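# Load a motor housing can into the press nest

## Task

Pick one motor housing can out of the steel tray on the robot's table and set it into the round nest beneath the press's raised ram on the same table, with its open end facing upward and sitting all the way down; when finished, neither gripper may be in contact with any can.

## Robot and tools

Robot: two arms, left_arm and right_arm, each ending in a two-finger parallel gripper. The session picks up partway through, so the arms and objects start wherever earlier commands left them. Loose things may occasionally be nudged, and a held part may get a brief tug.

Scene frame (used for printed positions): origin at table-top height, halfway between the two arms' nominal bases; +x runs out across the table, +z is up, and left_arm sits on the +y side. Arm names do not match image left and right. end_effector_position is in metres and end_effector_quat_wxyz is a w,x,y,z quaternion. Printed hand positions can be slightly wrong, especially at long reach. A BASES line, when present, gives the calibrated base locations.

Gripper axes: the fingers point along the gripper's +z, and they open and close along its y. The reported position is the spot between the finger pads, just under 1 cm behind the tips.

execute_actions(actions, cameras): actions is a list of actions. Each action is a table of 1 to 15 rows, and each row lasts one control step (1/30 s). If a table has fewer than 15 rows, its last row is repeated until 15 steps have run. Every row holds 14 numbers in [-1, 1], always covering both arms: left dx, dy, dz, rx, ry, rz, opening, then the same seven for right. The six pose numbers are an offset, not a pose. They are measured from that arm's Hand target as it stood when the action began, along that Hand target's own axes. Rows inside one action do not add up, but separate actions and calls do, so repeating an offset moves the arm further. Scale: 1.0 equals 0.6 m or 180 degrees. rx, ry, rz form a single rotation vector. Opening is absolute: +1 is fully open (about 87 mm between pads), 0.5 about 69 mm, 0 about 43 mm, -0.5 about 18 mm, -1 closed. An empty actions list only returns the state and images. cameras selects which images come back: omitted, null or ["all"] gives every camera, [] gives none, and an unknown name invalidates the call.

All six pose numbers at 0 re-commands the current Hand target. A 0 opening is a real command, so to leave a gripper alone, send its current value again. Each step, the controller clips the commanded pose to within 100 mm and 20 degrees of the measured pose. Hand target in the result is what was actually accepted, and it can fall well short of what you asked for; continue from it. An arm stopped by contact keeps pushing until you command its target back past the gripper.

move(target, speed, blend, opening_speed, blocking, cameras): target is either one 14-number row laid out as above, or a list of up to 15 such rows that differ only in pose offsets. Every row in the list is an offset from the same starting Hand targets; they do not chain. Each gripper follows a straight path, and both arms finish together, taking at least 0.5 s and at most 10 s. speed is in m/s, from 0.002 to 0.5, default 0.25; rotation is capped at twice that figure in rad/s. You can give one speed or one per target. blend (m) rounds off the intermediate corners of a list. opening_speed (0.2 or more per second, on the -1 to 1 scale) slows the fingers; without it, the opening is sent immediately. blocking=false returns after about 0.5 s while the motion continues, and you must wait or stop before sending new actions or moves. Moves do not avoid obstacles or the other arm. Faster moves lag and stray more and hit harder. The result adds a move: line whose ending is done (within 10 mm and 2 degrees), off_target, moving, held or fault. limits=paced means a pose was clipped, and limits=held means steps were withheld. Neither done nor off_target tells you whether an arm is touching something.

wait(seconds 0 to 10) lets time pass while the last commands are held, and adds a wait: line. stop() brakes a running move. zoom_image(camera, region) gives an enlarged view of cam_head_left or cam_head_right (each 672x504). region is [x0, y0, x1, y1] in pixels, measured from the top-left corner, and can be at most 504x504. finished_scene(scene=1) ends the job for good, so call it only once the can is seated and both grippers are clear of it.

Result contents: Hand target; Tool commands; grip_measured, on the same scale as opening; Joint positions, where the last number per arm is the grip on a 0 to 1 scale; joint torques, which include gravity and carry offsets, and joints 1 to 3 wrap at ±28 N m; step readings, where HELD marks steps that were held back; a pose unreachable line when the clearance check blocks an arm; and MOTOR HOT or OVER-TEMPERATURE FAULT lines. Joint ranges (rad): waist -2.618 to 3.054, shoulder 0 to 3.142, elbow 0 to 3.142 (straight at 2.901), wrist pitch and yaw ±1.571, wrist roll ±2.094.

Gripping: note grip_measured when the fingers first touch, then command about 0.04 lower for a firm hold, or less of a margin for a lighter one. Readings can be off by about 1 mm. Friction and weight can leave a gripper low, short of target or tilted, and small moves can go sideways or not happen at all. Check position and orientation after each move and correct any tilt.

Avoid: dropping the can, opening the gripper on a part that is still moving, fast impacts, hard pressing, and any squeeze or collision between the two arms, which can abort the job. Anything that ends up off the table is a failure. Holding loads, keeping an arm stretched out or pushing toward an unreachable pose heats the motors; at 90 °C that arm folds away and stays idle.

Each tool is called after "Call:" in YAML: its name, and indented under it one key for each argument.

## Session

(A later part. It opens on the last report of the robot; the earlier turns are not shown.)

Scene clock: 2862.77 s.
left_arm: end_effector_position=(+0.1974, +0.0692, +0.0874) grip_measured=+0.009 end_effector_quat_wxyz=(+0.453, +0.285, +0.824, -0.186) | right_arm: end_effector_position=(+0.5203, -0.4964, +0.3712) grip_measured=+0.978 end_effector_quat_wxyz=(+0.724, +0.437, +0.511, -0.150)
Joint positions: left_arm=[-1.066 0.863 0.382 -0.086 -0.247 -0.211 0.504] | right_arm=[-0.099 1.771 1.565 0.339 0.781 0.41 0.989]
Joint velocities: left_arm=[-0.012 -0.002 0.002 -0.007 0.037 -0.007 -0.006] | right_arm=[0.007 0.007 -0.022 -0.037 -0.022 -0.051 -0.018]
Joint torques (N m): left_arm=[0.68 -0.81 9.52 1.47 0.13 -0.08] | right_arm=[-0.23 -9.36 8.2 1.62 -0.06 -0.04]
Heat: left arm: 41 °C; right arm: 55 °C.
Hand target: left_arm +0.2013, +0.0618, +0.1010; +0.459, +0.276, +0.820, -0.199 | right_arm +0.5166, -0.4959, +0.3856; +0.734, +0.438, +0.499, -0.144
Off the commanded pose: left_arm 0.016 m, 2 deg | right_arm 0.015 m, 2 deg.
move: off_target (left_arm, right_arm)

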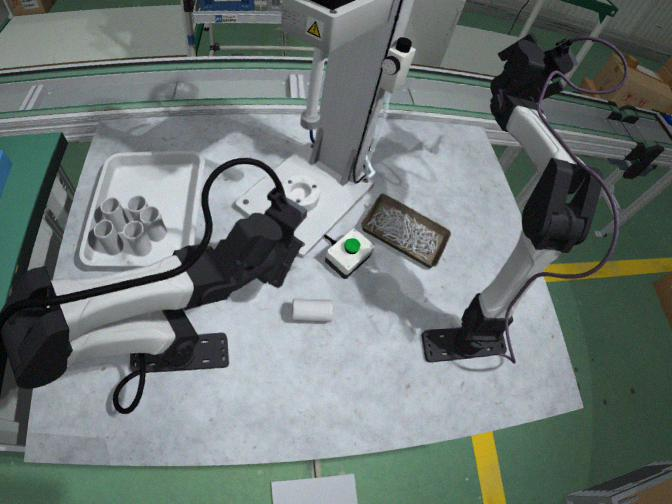

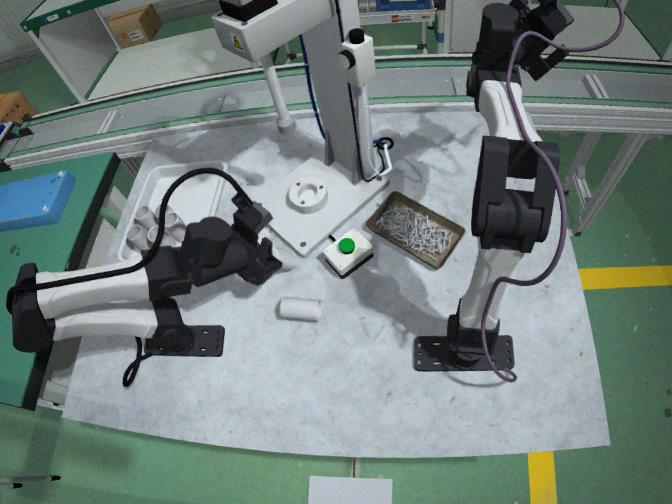

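Call:
move:
  target: [0.079,0.007,0.0456,0,0,0,-0.03,0,0,0,0,0,0,1]
  speed: 0.04
  cameras: ["cam_head_right","cam_head_left"]

Call:
zoom_image:
  camera: "cam_head_right"
  region: [220, 190, 370, 340]

Call:
zoom_image:
  camera: "cam_head_left"
  region: [220, 190, 370, 340]

Scene clock: 2869.43 s.
left_arm: end_effector_position=(+0.2199, +0.0527, +0.0846) grip_measured=+0.006 end_effector_quat_wxyz=(+0.515, +0.248, +0.793, -0.213) | right_arm: end_effector_position=(+0.5203, -0.4964, +0.3712) grip_measured=+0.978 end_effector_quat_wxyz=(+0.724, +0.437, +0.511, -0.150)
Joint positions: left_arm=[-1.051 0.971 0.268 0.298 -0.28 -0.206 0.503] | right_arm=[-0.099 1.771 1.565 0.339 0.781 0.41 0.989]
Joint velocities: left_arm=[0.007 0.012 0.002 -0.066 0.007 -0.051 0.016] | right_arm=[-0.002 0.002 -0.012 -0.066 0.007 0.066 0.008]
Joint torques (N m): left_arm=[0.02 0.02 3.12 0.84 0.49 -0.12] | right_arm=[-0.23 -9.35 8.21 1.63 -0.06 -0.04]
Heat: left arm: 40 °C; right arm: 55 °C.
Hand target: left_arm +0.2017, +0.0630, +0.0459; +0.460, +0.276, +0.820, -0.199 | right_arm +0.5166, -0.4959, +0.3856; +0.734, +0.438, +0.499, -0.144
Off the commanded pose: left_arm 0.044 m, 8 deg | right_arm 0.015 m, 2 deg.
move: off_target (left_arm, right_arm)

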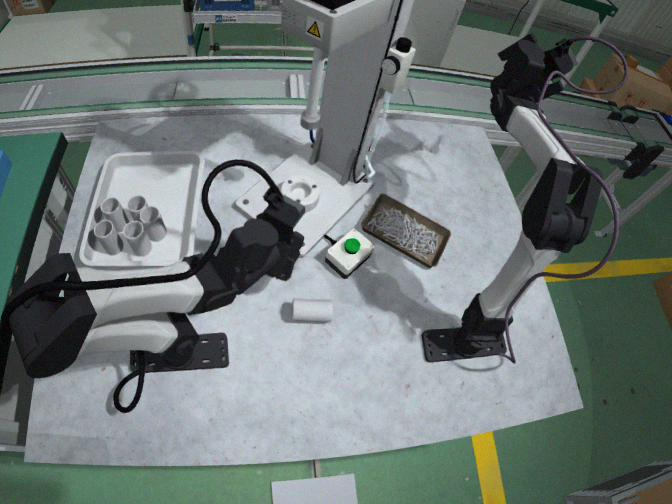

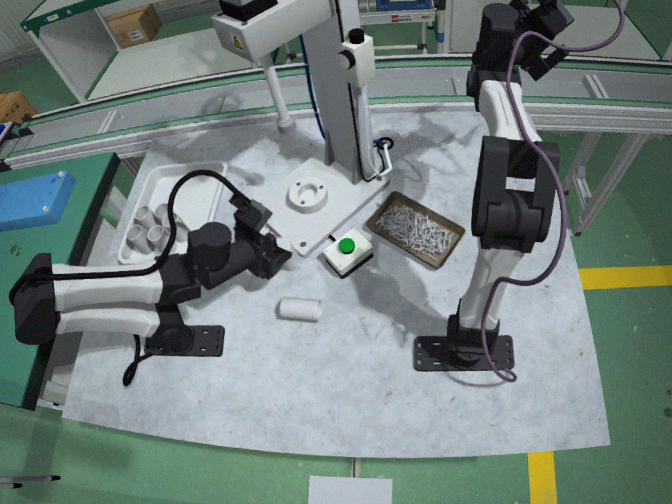

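Scaled by 3.360.

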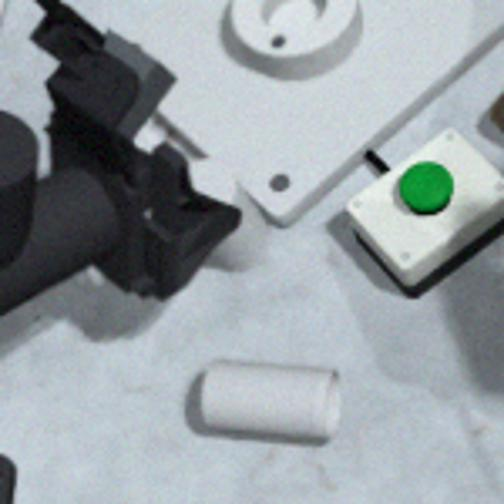

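Scaled by 3.360.

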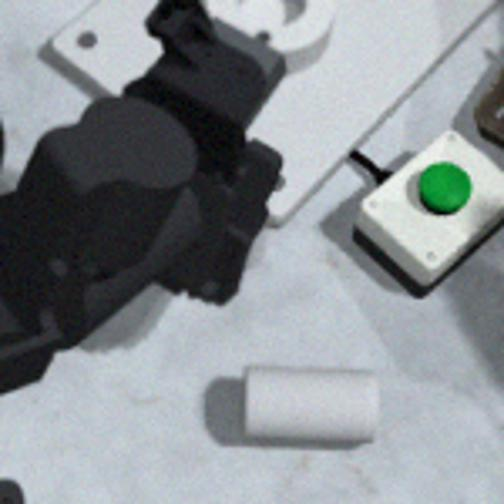

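Call:
move:
  target: [-0.058,-0.005,0.01,0,0,0,-0.03,0,0,0,0,0,0,1]
  speed: 0.03
  cameras: []

Call:
move:
  target: [0,0,0,0,0,0,0.06,0,0,0,0,0,0,1]
  opening_speed: 0.2
  cameras: ["cam_head_right","cam_head_left"]

Call:
zoom_image:
  camera: "cam_head_right"
  region: [220, 190, 320, 290]

Call:
zoom_image:
  camera: "cam_head_left"
  region: [220, 190, 320, 290]

Scene clock: 2879.97 s.
left_arm: end_effector_position=(+0.2255, +0.0474, +0.0841) grip_measured=+0.006 end_effector_quat_wxyz=(+0.489, +0.260, +0.809, -0.199) | right_arm: end_effector_position=(+0.5203, -0.4964, +0.3712) grip_measured=+0.978 end_effector_quat_wxyz=(+0.724, +0.437, +0.511, -0.150)
Joint positions: left_arm=[-1.028 1.038 0.356 0.207 -0.248 -0.2 0.503] | right_arm=[-0.099 1.771 1.565 0.339 0.781 0.41 0.989]
Joint velocities: left_arm=[0.017 0.002 -0.002 0.007 0.081 0.081 -0.011] | right_arm=[-0.007 -0.002 -0.002 -0.081 -0.007 -0.007 -0.013]
Joint torques (N m): left_arm=[0.55 -0.68 7.02 1.08 0.43 0.04] | right_arm=[-0.23 -9.36 8.23 1.63 -0.06 -0.04]
Heat: left arm: 39 °C; right arm: 55 °C.
Hand target: left_arm +0.2187, +0.0472, +0.0728; +0.460, +0.277, +0.820, -0.198 | right_arm +0.5166, -0.4959, +0.3856; +0.734, +0.438, +0.499, -0.144
Off the commanded pose: left_arm 0.013 m, 4 deg | right_arm 0.015 m, 2 deg.
move: off_target (left_arm, right_arm)
No camera images: "cameras" was empty.

Scene clock: 2880.80 s.
left_arm: end_effector_position=(+0.2189, +0.0494, +0.0721) grip_measured=+0.060 end_effector_quat_wxyz=(+0.466, +0.274, +0.819, -0.194) | right_arm: end_effector_position=(+0.5203, -0.4964, +0.3712) grip_measured=+0.978 end_effector_quat_wxyz=(+0.724, +0.437, +0.511, -0.150)
Joint positions: left_arm=[-1.028 1.054 0.356 0.171 -0.223 -0.2 0.53] | right_arm=[-0.099 1.771 1.565 0.339 0.781 0.41 0.989]
Joint velocities: left_arm=[0.007 -0.007 0.017 -0.095 0.007 0.022 -0.009] | right_arm=[0.007 -0.002 -0.017 -0.007 0.007 -0.022 0.018]
Joint torques (N m): left_arm=[0.54 -1.85 7.13 1.41 0.17 0.05] | right_arm=[-0.23 -9.35 8.21 1.63 -0.06 -0.04]
Heat: left arm: 39 °C; right arm: 55 °C.
Hand target: left_arm +0.2187, +0.0472, +0.0727; +0.460, +0.277, +0.820, -0.198 | right_arm +0.5166, -0.4959, +0.3856; +0.734, +0.438, +0.499, -0.144
Off the commanded pose: left_arm 0.002 m, 1 deg | right_arm 0.015 m, 2 deg.
move: off_target (right_arm)

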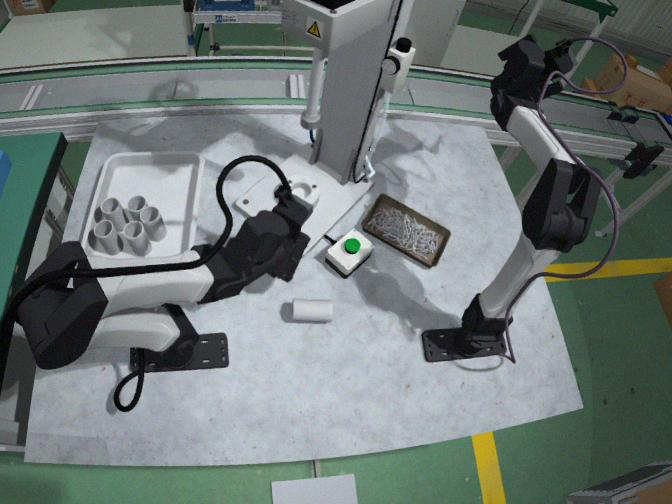

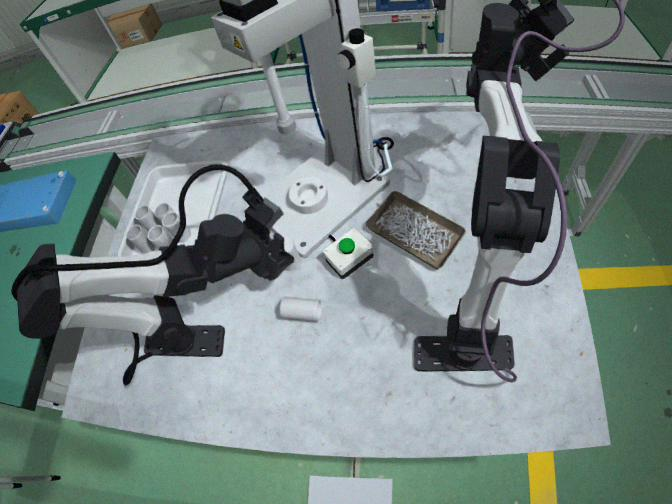

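Scaled by 5.040.

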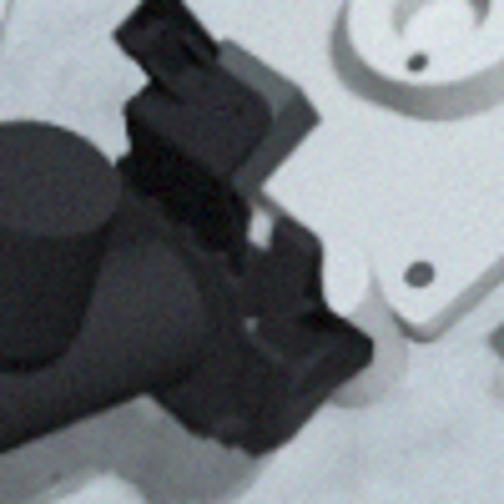

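Scaled by 5.040.

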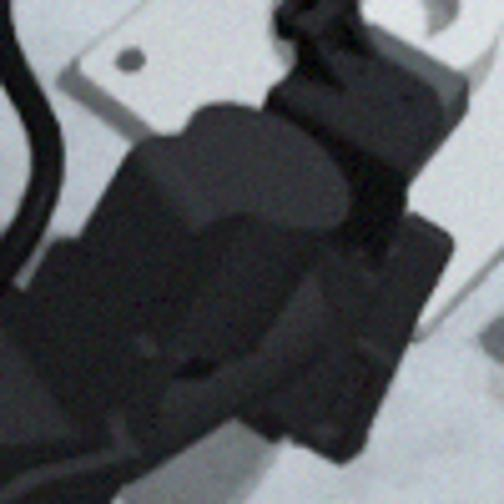

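Call:
move:
  target: [0,0,0,0,0,0,0.6,0,0,0,0,0,0,1]
  opening_speed: 0.4
  cameras: []

Call:
move:
  target: [0,0,-0.12,0,0,0,0.6,0,0,0,0,0,0,1]
  speed: 0.06
  cameras: ["cam_head_right","cam_head_left"]

Call:
zoom_image:
  camera: "cam_head_right"
  region: [220, 190, 350, 320]

Call:
zoom_image:
  camera: "cam_head_left"
  region: [240, 200, 360, 320]

Scene clock: 2886.20 s.
left_arm: end_effector_position=(+0.2176, +0.0487, +0.0715) grip_measured=+0.600 end_effector_quat_wxyz=(+0.463, +0.276, +0.819, -0.197) | right_arm: end_effector_position=(+0.5203, -0.4964, +0.3712) grip_measured=+0.978 end_effector_quat_wxyz=(+0.724, +0.437, +0.511, -0.150)
Joint positions: left_arm=[-1.028 1.054 0.356 0.169 -0.215 -0.2 0.8] | right_arm=[-0.099 1.771 1.565 0.339 0.781 0.41 0.989]
Joint velocities: left_arm=[-0.002 -0.017 -0.017 -0.051 -0.066 0.051 0.011] | right_arm=[0.007 0.007 0.002 -0.066 0.066 -0.051 -0.008]
Joint torques (N m): left_arm=[0.58 -1.77 7.08 1.44 0.1 0.04] | right_arm=[-0.23 -9.36 8.21 1.63 -0.06 -0.04]
Heat: left arm: 39 °C; right arm: 55 °C.
Hand target: left_arm +0.2187, +0.0472, +0.0727; +0.460, +0.277, +0.820, -0.198 | right_arm +0.5166, -0.4959, +0.3856; +0.734, +0.438, +0.499, -0.144
Off the commanded pose: left_arm 0.002 m, 0 deg | right_arm 0.015 m, 2 deg.
move: off_target (right_arm)
No camera images: "cameras" was empty.

Scene clock: 2888.20 s.
left_arm: end_effector_position=(+0.1696, +0.0921, +0.0962) grip_measured=+0.600 end_effector_quat_wxyz=(+0.448, +0.284, +0.825, -0.192) | right_arm: end_effector_position=(+0.5203, -0.4964, +0.3712) grip_measured=+0.978 end_effector_quat_wxyz=(+0.724, +0.437, +0.511, -0.150)
Joint positions: left_arm=[-1.139 0.637 0.372 -0.315 -0.297 -0.262 0.8] | right_arm=[-0.099 1.771 1.565 0.339 0.781 0.41 0.989]
Joint velocities: left_arm=[-0.012 0.002 -0.017 -0.022 -0.007 -0.081 0.008] | right_arm=[0.012 0.012 -0.007 0.051 0.037 0.007 -0.024]
Joint torques (N m): left_arm=[-0.59 -0.8 9.14 1.37 -0.12 -0.08] | right_arm=[-0.23 -9.35 8.21 1.63 -0.06 -0.04]
Heat: left arm: 39 °C; right arm: 55 °C.
Hand target: left_arm +0.1711, +0.0886, +0.1101; +0.458, +0.276, +0.821, -0.200 | right_arm +0.5166, -0.4959, +0.3856; +0.734, +0.438, +0.499, -0.144
Off the commanded pose: left_arm 0.013 m, 2 deg | right_arm 0.015 m, 2 deg.
move: off_target (left_arm, right_arm)

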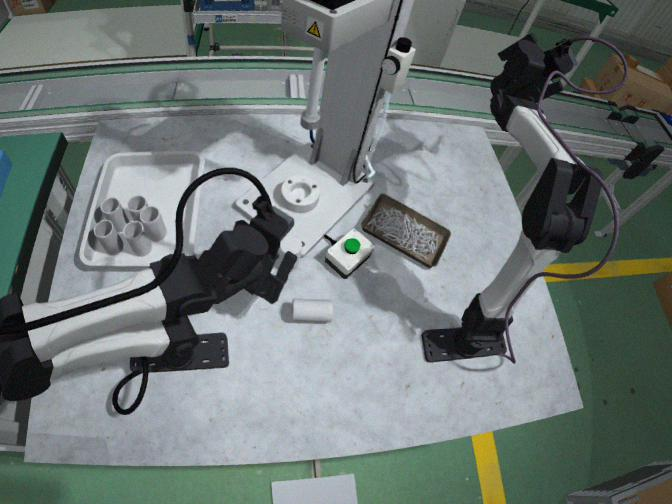

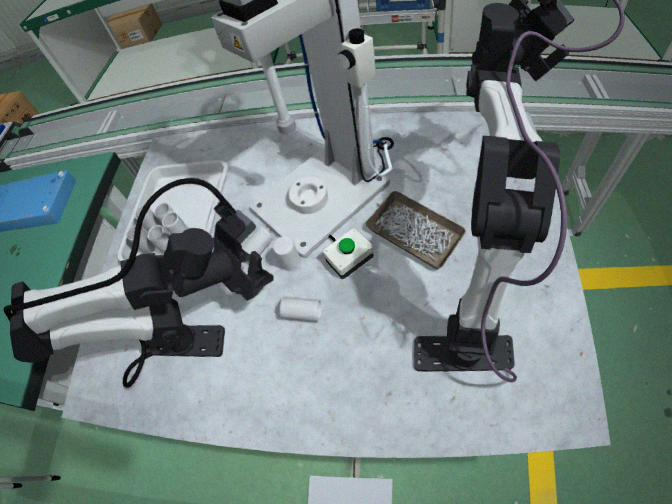

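Scaled by 3.877.

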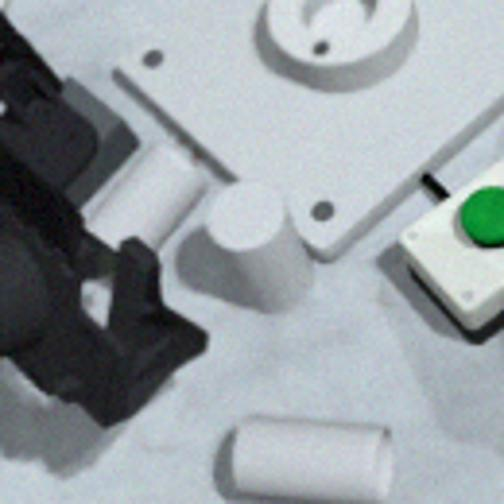

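Scaled by 4.200.

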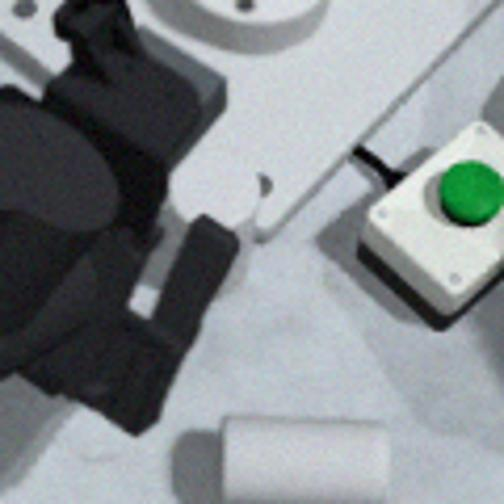

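Call:
execute_actions:
  actions: []

Scene clock: 2900.63 s.
left_arm: end_effector_position=(+0.1696, +0.0922, +0.0961) grip_measured=+0.600 end_effector_quat_wxyz=(+0.448, +0.284, +0.826, -0.192) | right_arm: end_effector_position=(+0.5203, -0.4964, +0.3712) grip_measured=+0.978 end_effector_quat_wxyz=(+0.724, +0.437, +0.511, -0.150)
Joint positions: left_arm=[-1.139 0.637 0.372 -0.316 -0.297 -0.263 0.8] | right_arm=[-0.099 1.771 1.565 0.339 0.781 0.41 0.989]
Joint velocities: left_arm=[0.012 0.012 -0.002 -0.051 0.007 -0.051 0.017] | right_arm=[-0.007 0.002 0.002 -0.081 -0.081 -0.066 -0.018]
Joint torques (N m): left_arm=[-0.59 -0.79 9.09 1.38 -0.11 -0.07] | right_arm=[-0.23 -9.35 8.21 1.63 -0.06 -0.04]
Heat: left arm: 41 °C; right arm: 55 °C.
Hand target: left_arm +0.1710, +0.0886, +0.1101; +0.458, +0.276, +0.821, -0.200 | right_arm +0.5166, -0.4959, +0.3856; +0.734, +0.438, +0.499, -0.144
Tool commands: left_gripper/opening=+0.6 right_gripper/opening=+1.0
Off the commanded pose: left_arm 0.013 m, 2 deg | right_arm 0.015 m, 2 deg.

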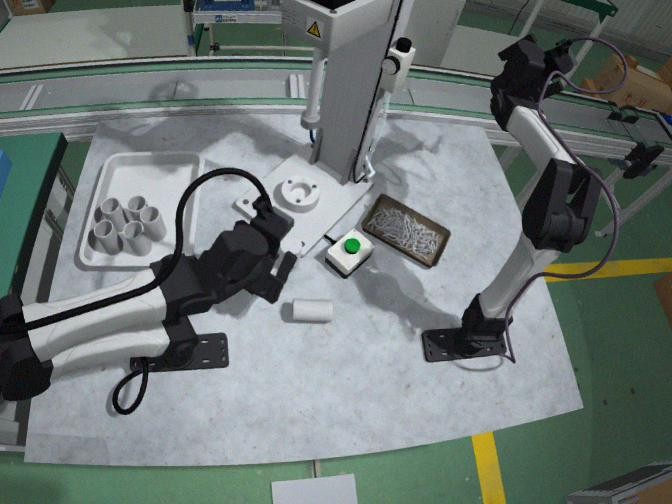

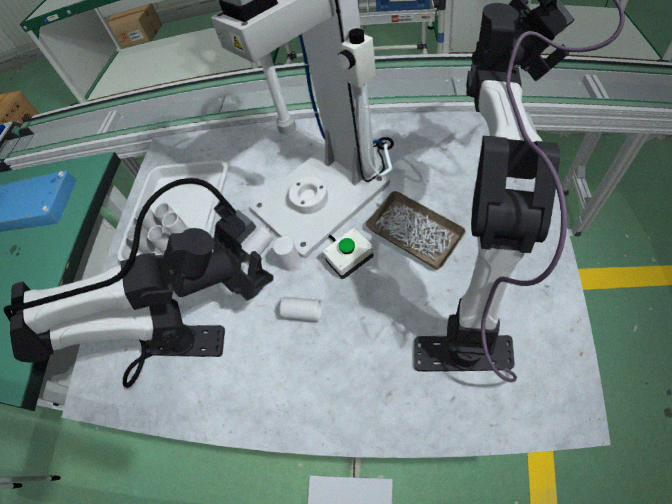

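Call:
move:
  target:
    - [-0.144,-0.0126,-0.0835,0,0,0,0.6,0,0,0,0,0,0,1]
    - [-0.1106,-0.255,-0.0046,0.136,0.2945,0.258,0.6,0,0,0,0,0,0,1]
  speed: 0.2

Scene clock: 2916.40 s.
left_arm: end_effector_position=(+0.1026, -0.0451, +0.1685) grip_measured=+0.600 end_effector_quat_wxyz=(+0.029, +0.697, +0.716, -0.030) | right_arm: end_effector_position=(+0.5203, -0.4964, +0.3712) grip_measured=+0.978 end_effector_quat_wxyz=(+0.724, +0.437, +0.511, -0.150)
Joint positions: left_arm=[-1.396 1.954 1.964 -1.499 0.018 0.199 0.8] | right_arm=[-0.099 1.771 1.565 0.339 0.781 0.41 0.989]
Joint velocities: left_arm=[-0.002 -0.017 0.002 0.007 0.037 0.037 -0.005] | right_arm=[-0.002 -0.007 0.002 -0.007 -0.051 -0.007 -0.003]
Joint torques (N m): left_arm=[-0.5 -8.79 7.57 0.15 0.21 0.22] | right_arm=[-0.23 -9.36 8.2 1.63 -0.06 -0.04]
Heat: left arm: 43 °C; right arm: 55 °C.
Hand target: left_arm +0.1002, -0.0487, +0.1705; +0.027, +0.702, +0.711, -0.034 | right_arm +0.5166, -0.4959, +0.3856; +0.734, +0.438, +0.499, -0.144
Off the commanded pose: left_arm 0.012 m, 2 deg | right_arm 0.015 m, 2 deg.
move: off_target (left_arm, right_arm)

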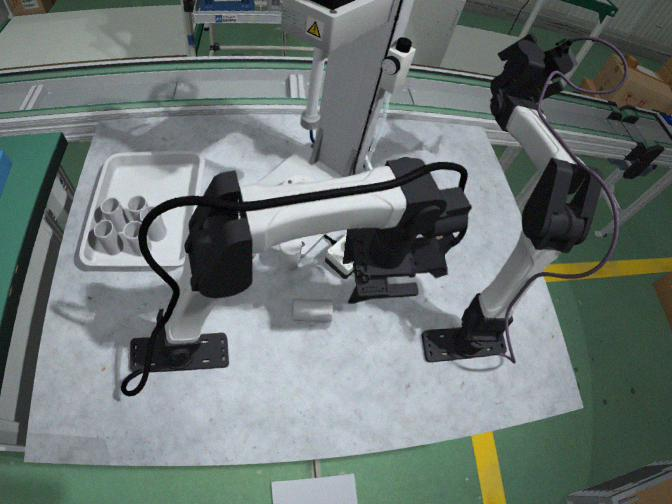

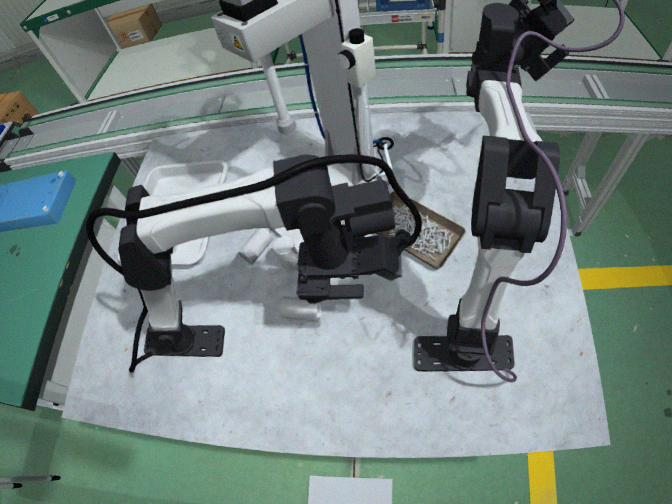

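Call:
zoom_image:
  camera: "cam_head_right"
  region: [220, 190, 420, 340]

Call:
zoom_image:
  camera: "cam_head_left"
  region: [270, 190, 470, 340]

Scaled by 2.520.

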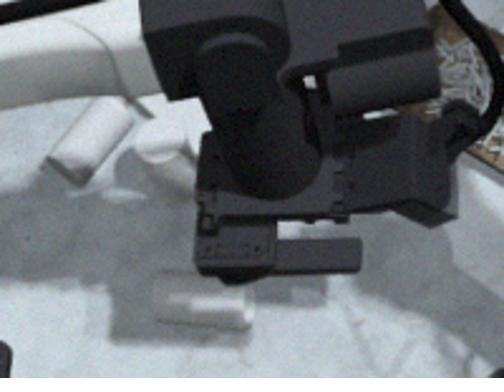

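Scaled by 2.520.

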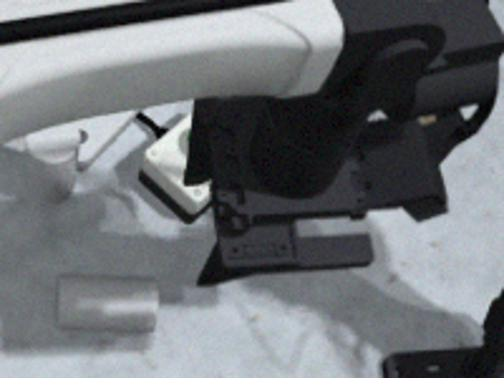

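Call:
move:
  target: [0.016,0,0.175,0,0,0,0.9,0,0,0,0,0,0,1]
  speed: 0.1

Call:
zoom_image:
  camera: "cam_head_right"
  region: [220, 190, 420, 340]

Call:
zoom_image:
  camera: "cam_head_left"
  region: [270, 190, 470, 340]

Scene clock: 2928.27 s.
left_arm: end_effector_position=(+0.1024, -0.0443, +0.0627) grip_measured=+0.900 end_effector_quat_wxyz=(+0.021, +0.697, +0.716, -0.025) | right_arm: end_effector_position=(+0.5203, -0.4964, +0.3712) grip_measured=+0.978 end_effector_quat_wxyz=(+0.724, +0.437, +0.511, -0.150)
Joint positions: left_arm=[-1.396 1.954 1.539 -1.093 0.019 0.2 0.95] | right_arm=[-0.099 1.771 1.565 0.339 0.781 0.41 0.989]
Joint velocities: left_arm=[0.002 -0.022 -0.007 0.081 -0.007 -0.037 0.002] | right_arm=[0.002 0.002 -0.002 -0.037 0.037 -0.007 0.003]
Joint torques (N m): left_arm=[-0.44 -11.78 4.49 0.39 0.22 0.18] | right_arm=[-0.23 -9.36 8.21 1.63 -0.06 -0.04]
Heat: left arm: 43 °C; right arm: 55 °C.
Hand target: left_arm +0.0997, -0.0465, +0.0652; +0.027, +0.702, +0.711, -0.034 | right_arm +0.5166, -0.4959, +0.3856; +0.734, +0.438, +0.499, -0.144
Off the commanded pose: left_arm 0.006 m, 2 deg | right_arm 0.015 m, 2 deg.
move: off_target (right_arm)

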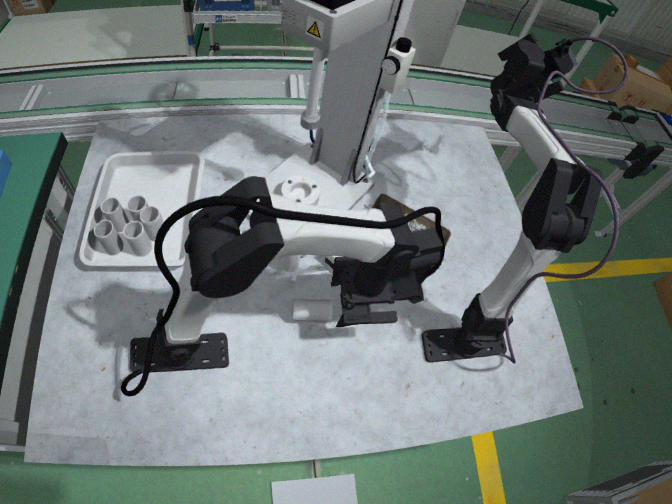

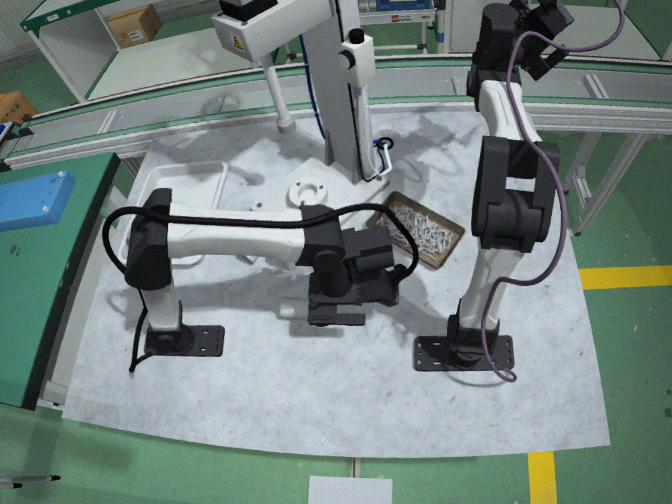

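Scaled by 2.520.

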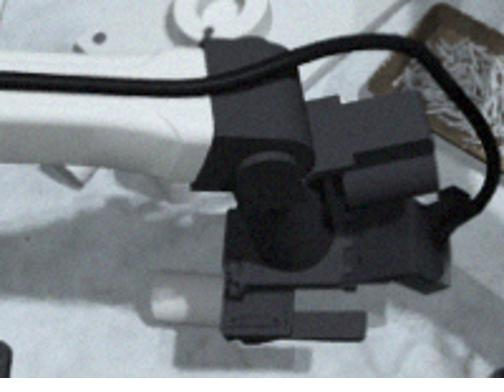

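Scaled by 2.520.

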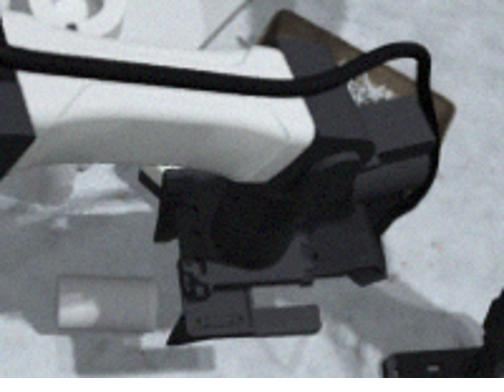

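Call:
move:
  target: [0.042,0.03,0,0,0,0,0.9,0,0,0,0,0,0,1]
  speed: 0.1

Call:
zoom_image:
  camera: "cam_head_right"
  region: [220, 190, 420, 340]

Call:
zoom_image:
  camera: "cam_head_left"
  region: [270, 190, 470, 340]

Scene clock: 2934.30 s.
left_arm: end_effector_position=(+0.1177, -0.0192, +0.0560) grip_measured=+0.900 end_effector_quat_wxyz=(+0.014, +0.700, +0.714, -0.020) | right_arm: end_effector_position=(+0.5203, -0.4964, +0.3712) grip_measured=+0.978 end_effector_quat_wxyz=(+0.724, +0.437, +0.511, -0.150)
Joint positions: left_arm=[-1.339 1.9 1.436 -1.063 0.02 0.265 0.95] | right_arm=[-0.099 1.771 1.565 0.339 0.781 0.41 0.989]
Joint velocities: left_arm=[0.002 0.012 -0.007 0.022 0.007 -0.022 -0.002] | right_arm=[0.012 -0.022 -0.017 -0.022 0.007 0.022 -0.05]
Joint torques (N m): left_arm=[0.32 -13.18 4.3 0.36 0.25 0.16] | right_arm=[-0.23 -9.35 8.21 1.63 -0.06 -0.04]
Heat: left arm: 42 °C; right arm: 55 °C.
Hand target: left_arm +0.1181, -0.0213, +0.0636; +0.028, +0.702, +0.710, -0.033 | right_arm +0.5166, -0.4959, +0.3856; +0.734, +0.438, +0.499, -0.144
Off the commanded pose: left_arm 0.007 m, 2 deg | right_arm 0.015 m, 2 deg.
move: off_target (right_arm)

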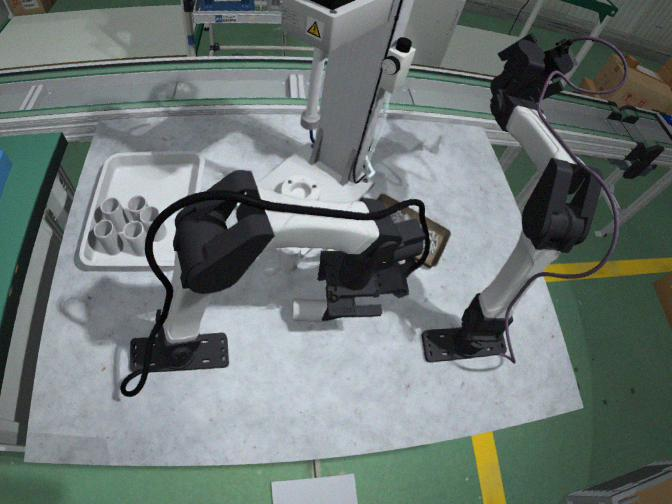

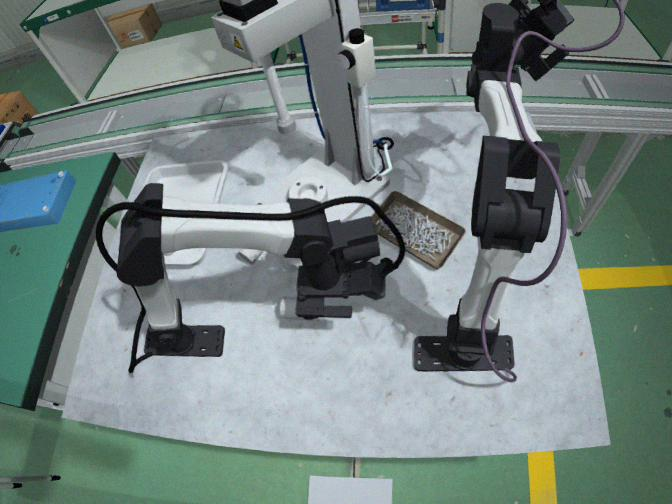

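Scaled by 2.520.

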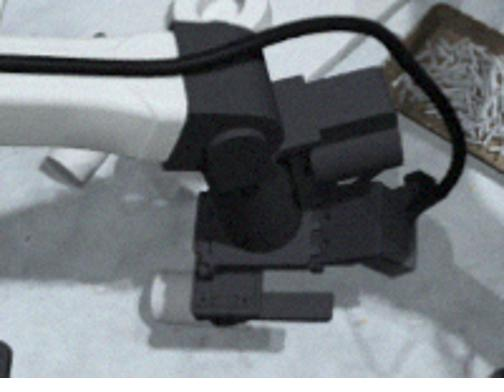

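Scaled by 2.520.

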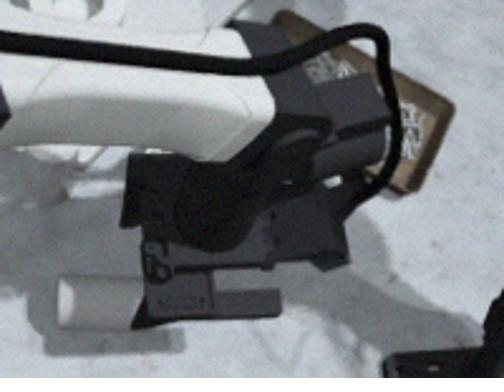

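Call:
move:
  target: [0.005,0,0.06,0,0,0,0.9,0,0,0,0,0,0,1]
  speed: 0.04
  cameras: ["cam_head_right"]

Call:
zoom_image:
  camera: "cam_head_right"
  region: [220, 190, 420, 340]

Scene clock: 2939.73 s.
left_arm: end_effector_position=(+0.1179, -0.0202, +0.0297) grip_measured=+0.900 end_effector_quat_wxyz=(+0.028, +0.700, +0.713, -0.028) | right_arm: end_effector_position=(+0.5203, -0.4964, +0.3712) grip_measured=+0.978 end_effector_quat_wxyz=(+0.724, +0.437, +0.511, -0.150)
Joint positions: left_arm=[-1.339 1.9 1.331 -0.925 0.021 0.266 0.95] | right_arm=[-0.099 1.771 1.565 0.339 0.781 0.41 0.989]
Joint velocities: left_arm=[-0.017 -0.017 0.012 0.022 -0.007 -0.037 0.002] | right_arm=[0.002 -0.007 0.002 -0.066 0.022 -0.007 -0.003]
Joint torques (N m): left_arm=[0.34 -9.66 4.31 0.41 0.23 0.18] | right_arm=[-0.23 -9.35 8.21 1.63 -0.06 -0.04]
Heat: left arm: 42 °C; right arm: 55 °C.
Hand target: left_arm +0.1180, -0.0208, +0.0274; +0.028, +0.702, +0.710, -0.033 | right_arm +0.5166, -0.4959, +0.3856; +0.734, +0.438, +0.499, -0.144
Off the commanded pose: left_arm 0.003 m, 1 deg | right_arm 0.015 m, 2 deg.
move: off_target (right_arm)
Images, in order (width x height): cam_head_right 672x504.

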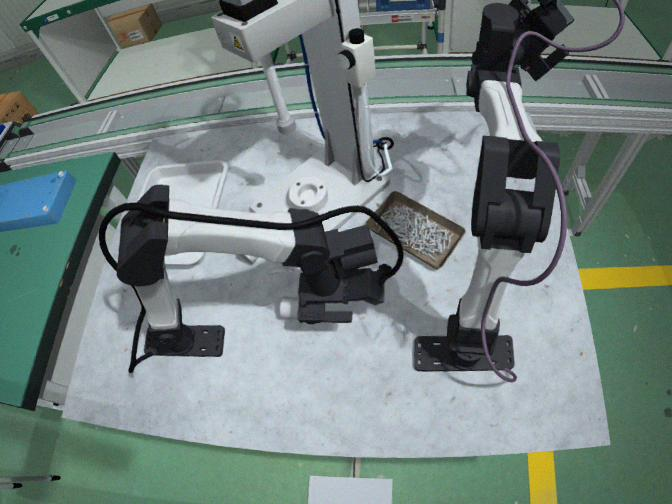

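Scaled by 2.520.

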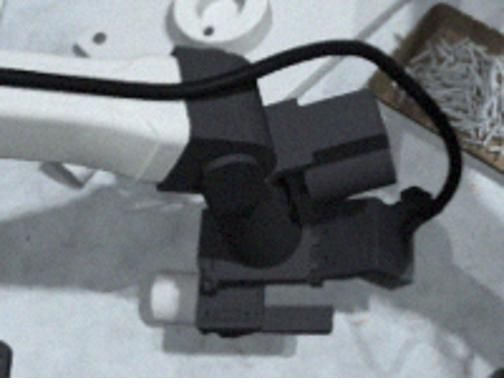

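Call:
move:
  target: [0.001,0,0.013,0,0,0,0.9,0,0,0,0,0,0,1]
  speed: 0.03
  cameras: []

Call:
move:
  target: [0,0,0,0,0,0,-0.1,0,0,0,0,0,0,1]
  opening_speed: 0.4

Call:
zoom_image:
  camera: "cam_head_right"
  region: [220, 190, 420, 340]

Scene clock: 2943.80 s.
left_arm: end_effector_position=(+0.1182, -0.0210, +0.0249) grip_measured=+0.900 end_effector_quat_wxyz=(+0.032, +0.700, +0.713, -0.030) | right_arm: end_effector_position=(+0.5203, -0.4964, +0.3712) grip_measured=+0.978 end_effector_quat_wxyz=(+0.724, +0.437, +0.511, -0.150)
Joint positions: left_arm=[-1.339 1.9 1.311 -0.896 0.021 0.266 0.95] | right_arm=[-0.099 1.771 1.565 0.339 0.781 0.41 0.989]
Joint velocities: left_arm=[0.002 0.007 0.002 -0.007 0.037 -0.066 -0.007] | right_arm=[-0.007 -0.002 0.002 0.007 -0.081 -0.037 -0.013]
Joint torques (N m): left_arm=[0.4 -8.68 4.38 0.44 0.22 0.19] | right_arm=[-0.23 -9.36 8.21 1.63 -0.06 -0.04]
Heat: left arm: 41 °C; right arm: 55 °C.
Hand target: left_arm +0.1180, -0.0207, +0.0196; +0.028, +0.702, +0.710, -0.033 | right_arm +0.5166, -0.4959, +0.3856; +0.734, +0.438, +0.499, -0.144
Off the commanded pose: left_arm 0.005 m, 1 deg | right_arm 0.015 m, 2 deg.
move: off_target (right_arm)
No camera images: "cameras" was empty.

Scene clock: 2946.50 s.
left_arm: end_effector_position=(+0.1178, -0.0215, +0.0248) grip_measured=+0.017 end_effector_quat_wxyz=(+0.032, +0.701, +0.712, -0.032) | right_arm: end_effector_position=(+0.5203, -0.4964, +0.3712) grip_measured=+0.978 end_effector_quat_wxyz=(+0.724, +0.437, +0.511, -0.150)
Joint positions: left_arm=[-1.339 1.9 1.311 -0.894 0.024 0.267 0.508] | right_arm=[-0.099 1.771 1.565 0.339 0.781 0.41 0.989]
Joint velocities: left_arm=[0.007 -0.007 -0.007 -0.007 -0.007 -0.022 -0.006] | right_arm=[0.002 -0.007 0.022 0.066 -0.007 0.095 0.013]
Joint torques (N m): left_arm=[0.44 -8.68 4.3 0.45 0.17 0.15] | right_arm=[-0.23 -9.36 8.23 1.63 -0.06 -0.04]
Heat: left arm: 41 °C; right arm: 55 °C.
Hand target: left_arm +0.1180, -0.0207, +0.0196; +0.028, +0.702, +0.710, -0.033 | right_arm +0.5166, -0.4959, +0.3856; +0.734, +0.438, +0.499, -0.144
Off the commanded pose: left_arm 0.005 m, 1 deg | right_arm 0.015 m, 2 deg.
move: off_target (right_arm)

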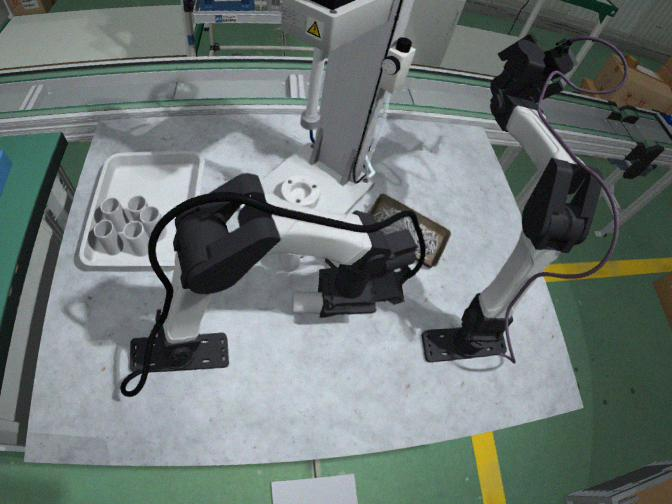

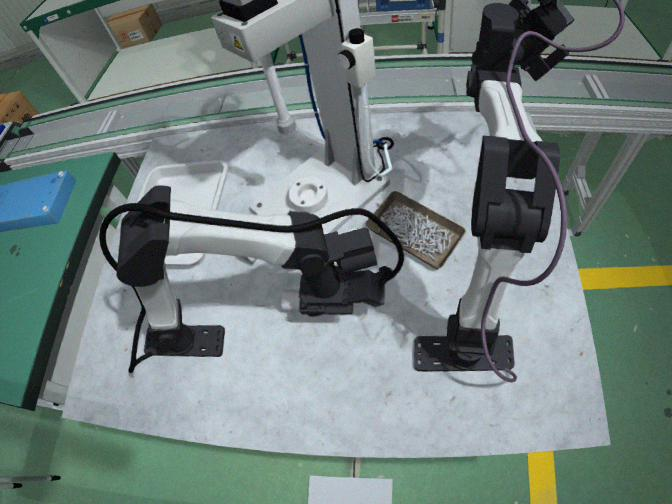

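Scaled by 2.520.

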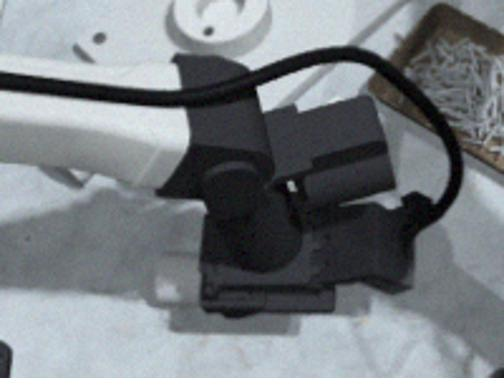

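Call:
move:
  target: [0,0,-0.29,0,0,0,-0.1,0,0,0,0,0,0,1]
  speed: 0.08

Call:
zoom_image:
  camera: "cam_head_right"
  region: [220, 190, 420, 340]

Scene clock: 2952.50 s.
left_arm: end_effector_position=(+0.1174, -0.0103, +0.1828) grip_measured=+0.004 end_effector_quat_wxyz=(+0.024, +0.701, +0.712, -0.027) | right_arm: end_effector_position=(+0.5203, -0.4964, +0.3712) grip_measured=+0.978 end_effector_quat_wxyz=(+0.724, +0.437, +0.511, -0.150)
Joint positions: left_arm=[-1.331 1.853 1.884 -1.534 0.024 0.277 0.502] | right_arm=[-0.099 1.771 1.565 0.339 0.781 0.41 0.989]
Joint velocities: left_arm=[0.007 0.002 -0.002 -0.022 0.051 -0.051 0.006] | right_arm=[-0.017 0.012 0.002 0.066 -0.007 -0.051 0.003]
Joint torques (N m): left_arm=[0.7 -10.62 7.39 0.1 0.19 0.18] | right_arm=[-0.23 -9.36 8.21 1.63 -0.06 -0.04]
Heat: left arm: 42 °C; right arm: 55 °C.
Hand target: left_arm +0.1185, -0.0088, +0.1934; +0.028, +0.702, +0.710, -0.033 | right_arm +0.5166, -0.4959, +0.3856; +0.734, +0.438, +0.499, -0.144
Off the commanded pose: left_arm 0.011 m, 1 deg | right_arm 0.015 m, 2 deg.
joint sent to its limit (left arm) — joint 4 (wrist pitch), lower limit. The joint targets still meet the commanded pose.
move: off_target (left_arm, right_arm)

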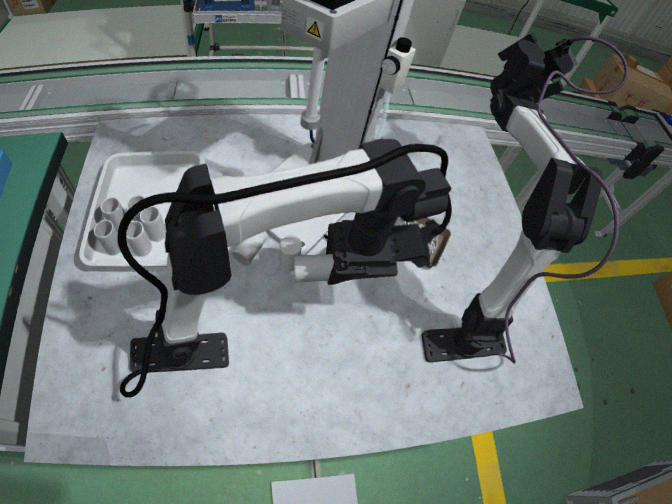

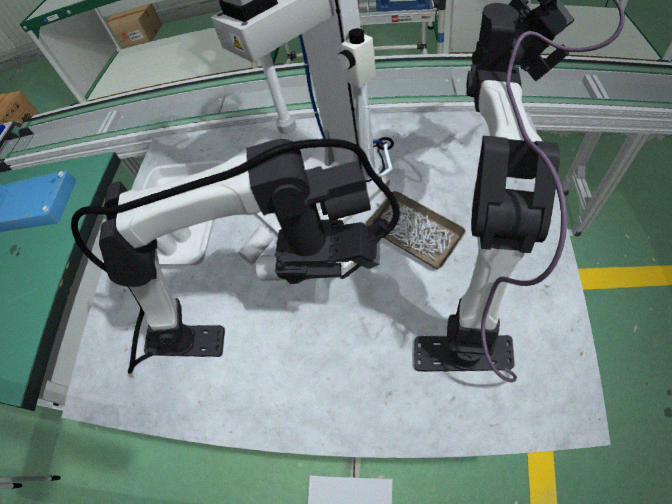

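Scaled by 2.520.

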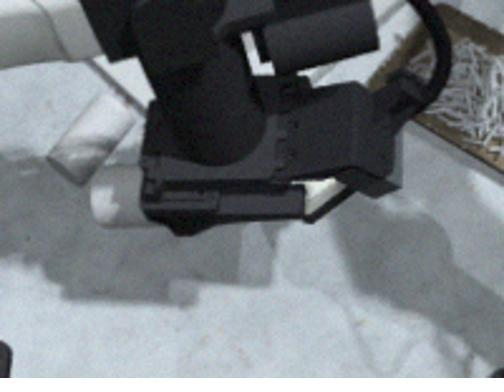

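Call:
move:
  target: [0.1443,0.3033,-0.1094,-0.2568,-0.46,-0.2124,-0.1,0,0,0,0,0,0,1]
  speed: 0.18

Call:
zoom_image:
  camera: "cam_head_right"
  region: [220, 110, 380, 260]

Call:
zoom_image:
  camera: "cam_head_left"
  region: [220, 110, 380, 260]

Scene clock: 2972.03 s.
left_arm: end_effector_position=(+0.2957, +0.0838, +0.2538) grip_measured=+0.004 end_effector_quat_wxyz=(+0.696, +0.230, +0.645, -0.218) | right_arm: end_effector_position=(+0.5203, -0.4964, +0.3712) grip_measured=+0.978 end_effector_quat_wxyz=(+0.724, +0.437, +0.511, -0.150)
Joint positions: left_arm=[-0.691 0.823 0.473 0.413 0.008 0.038 0.502] | right_arm=[-0.099 1.771 1.565 0.339 0.781 0.41 0.989]
Joint velocities: left_arm=[-0.022 -0.017 0.012 0.081 -0.051 -0.081 -0.013] | right_arm=[-0.017 -0.012 -0.007 0.051 0.007 0.037 0.024]
Joint torques (N m): left_arm=[0.77 -1.22 6.28 2.08 0.02 -0.08] | right_arm=[-0.23 -9.35 8.21 1.63 -0.06 -0.04]
Heat: left arm: 43 °C; right arm: 55 °C.
Hand target: left_arm +0.2990, +0.0856, +0.2621; +0.709, +0.216, +0.634, -0.220 | right_arm +0.5166, -0.4959, +0.3856; +0.734, +0.438, +0.499, -0.144
Off the commanded pose: left_arm 0.006 m, 3 deg | right_arm 0.015 m, 2 deg.
move: off_target (left_arm, right_arm)

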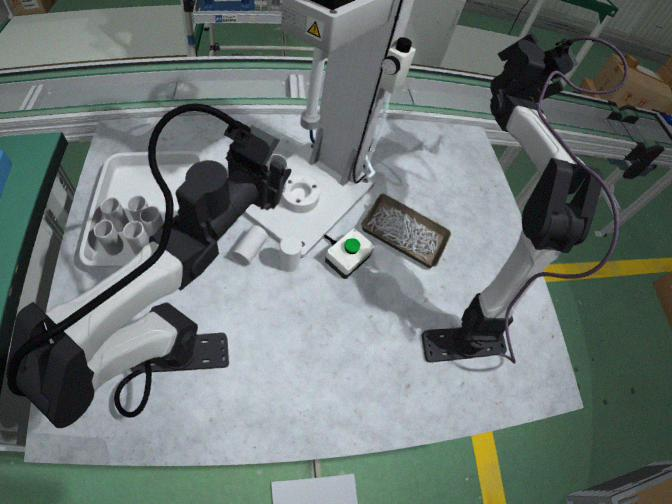

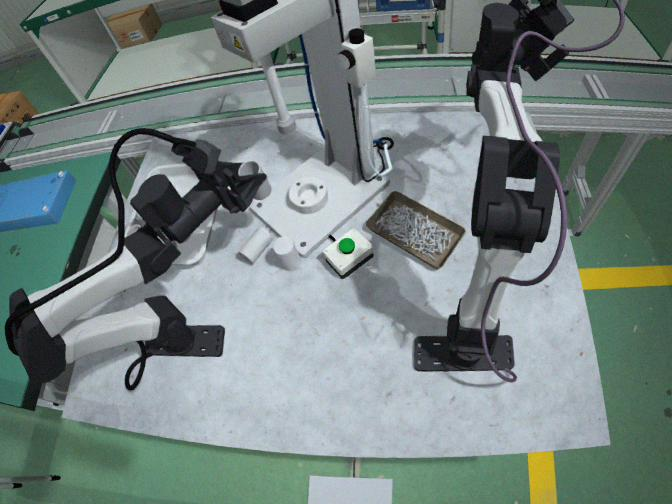

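Scaled by 3.150.

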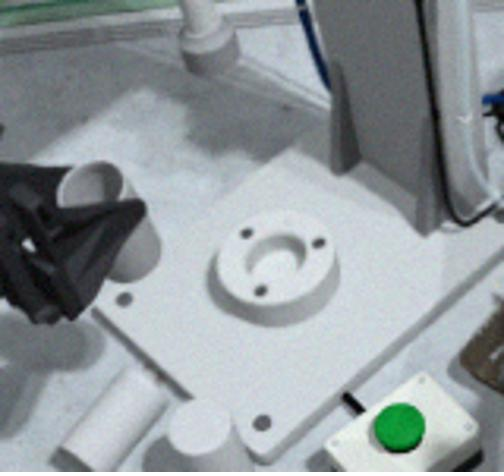

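Scaled by 3.150.

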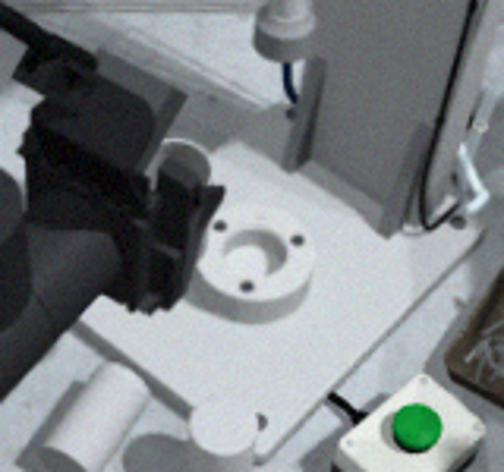

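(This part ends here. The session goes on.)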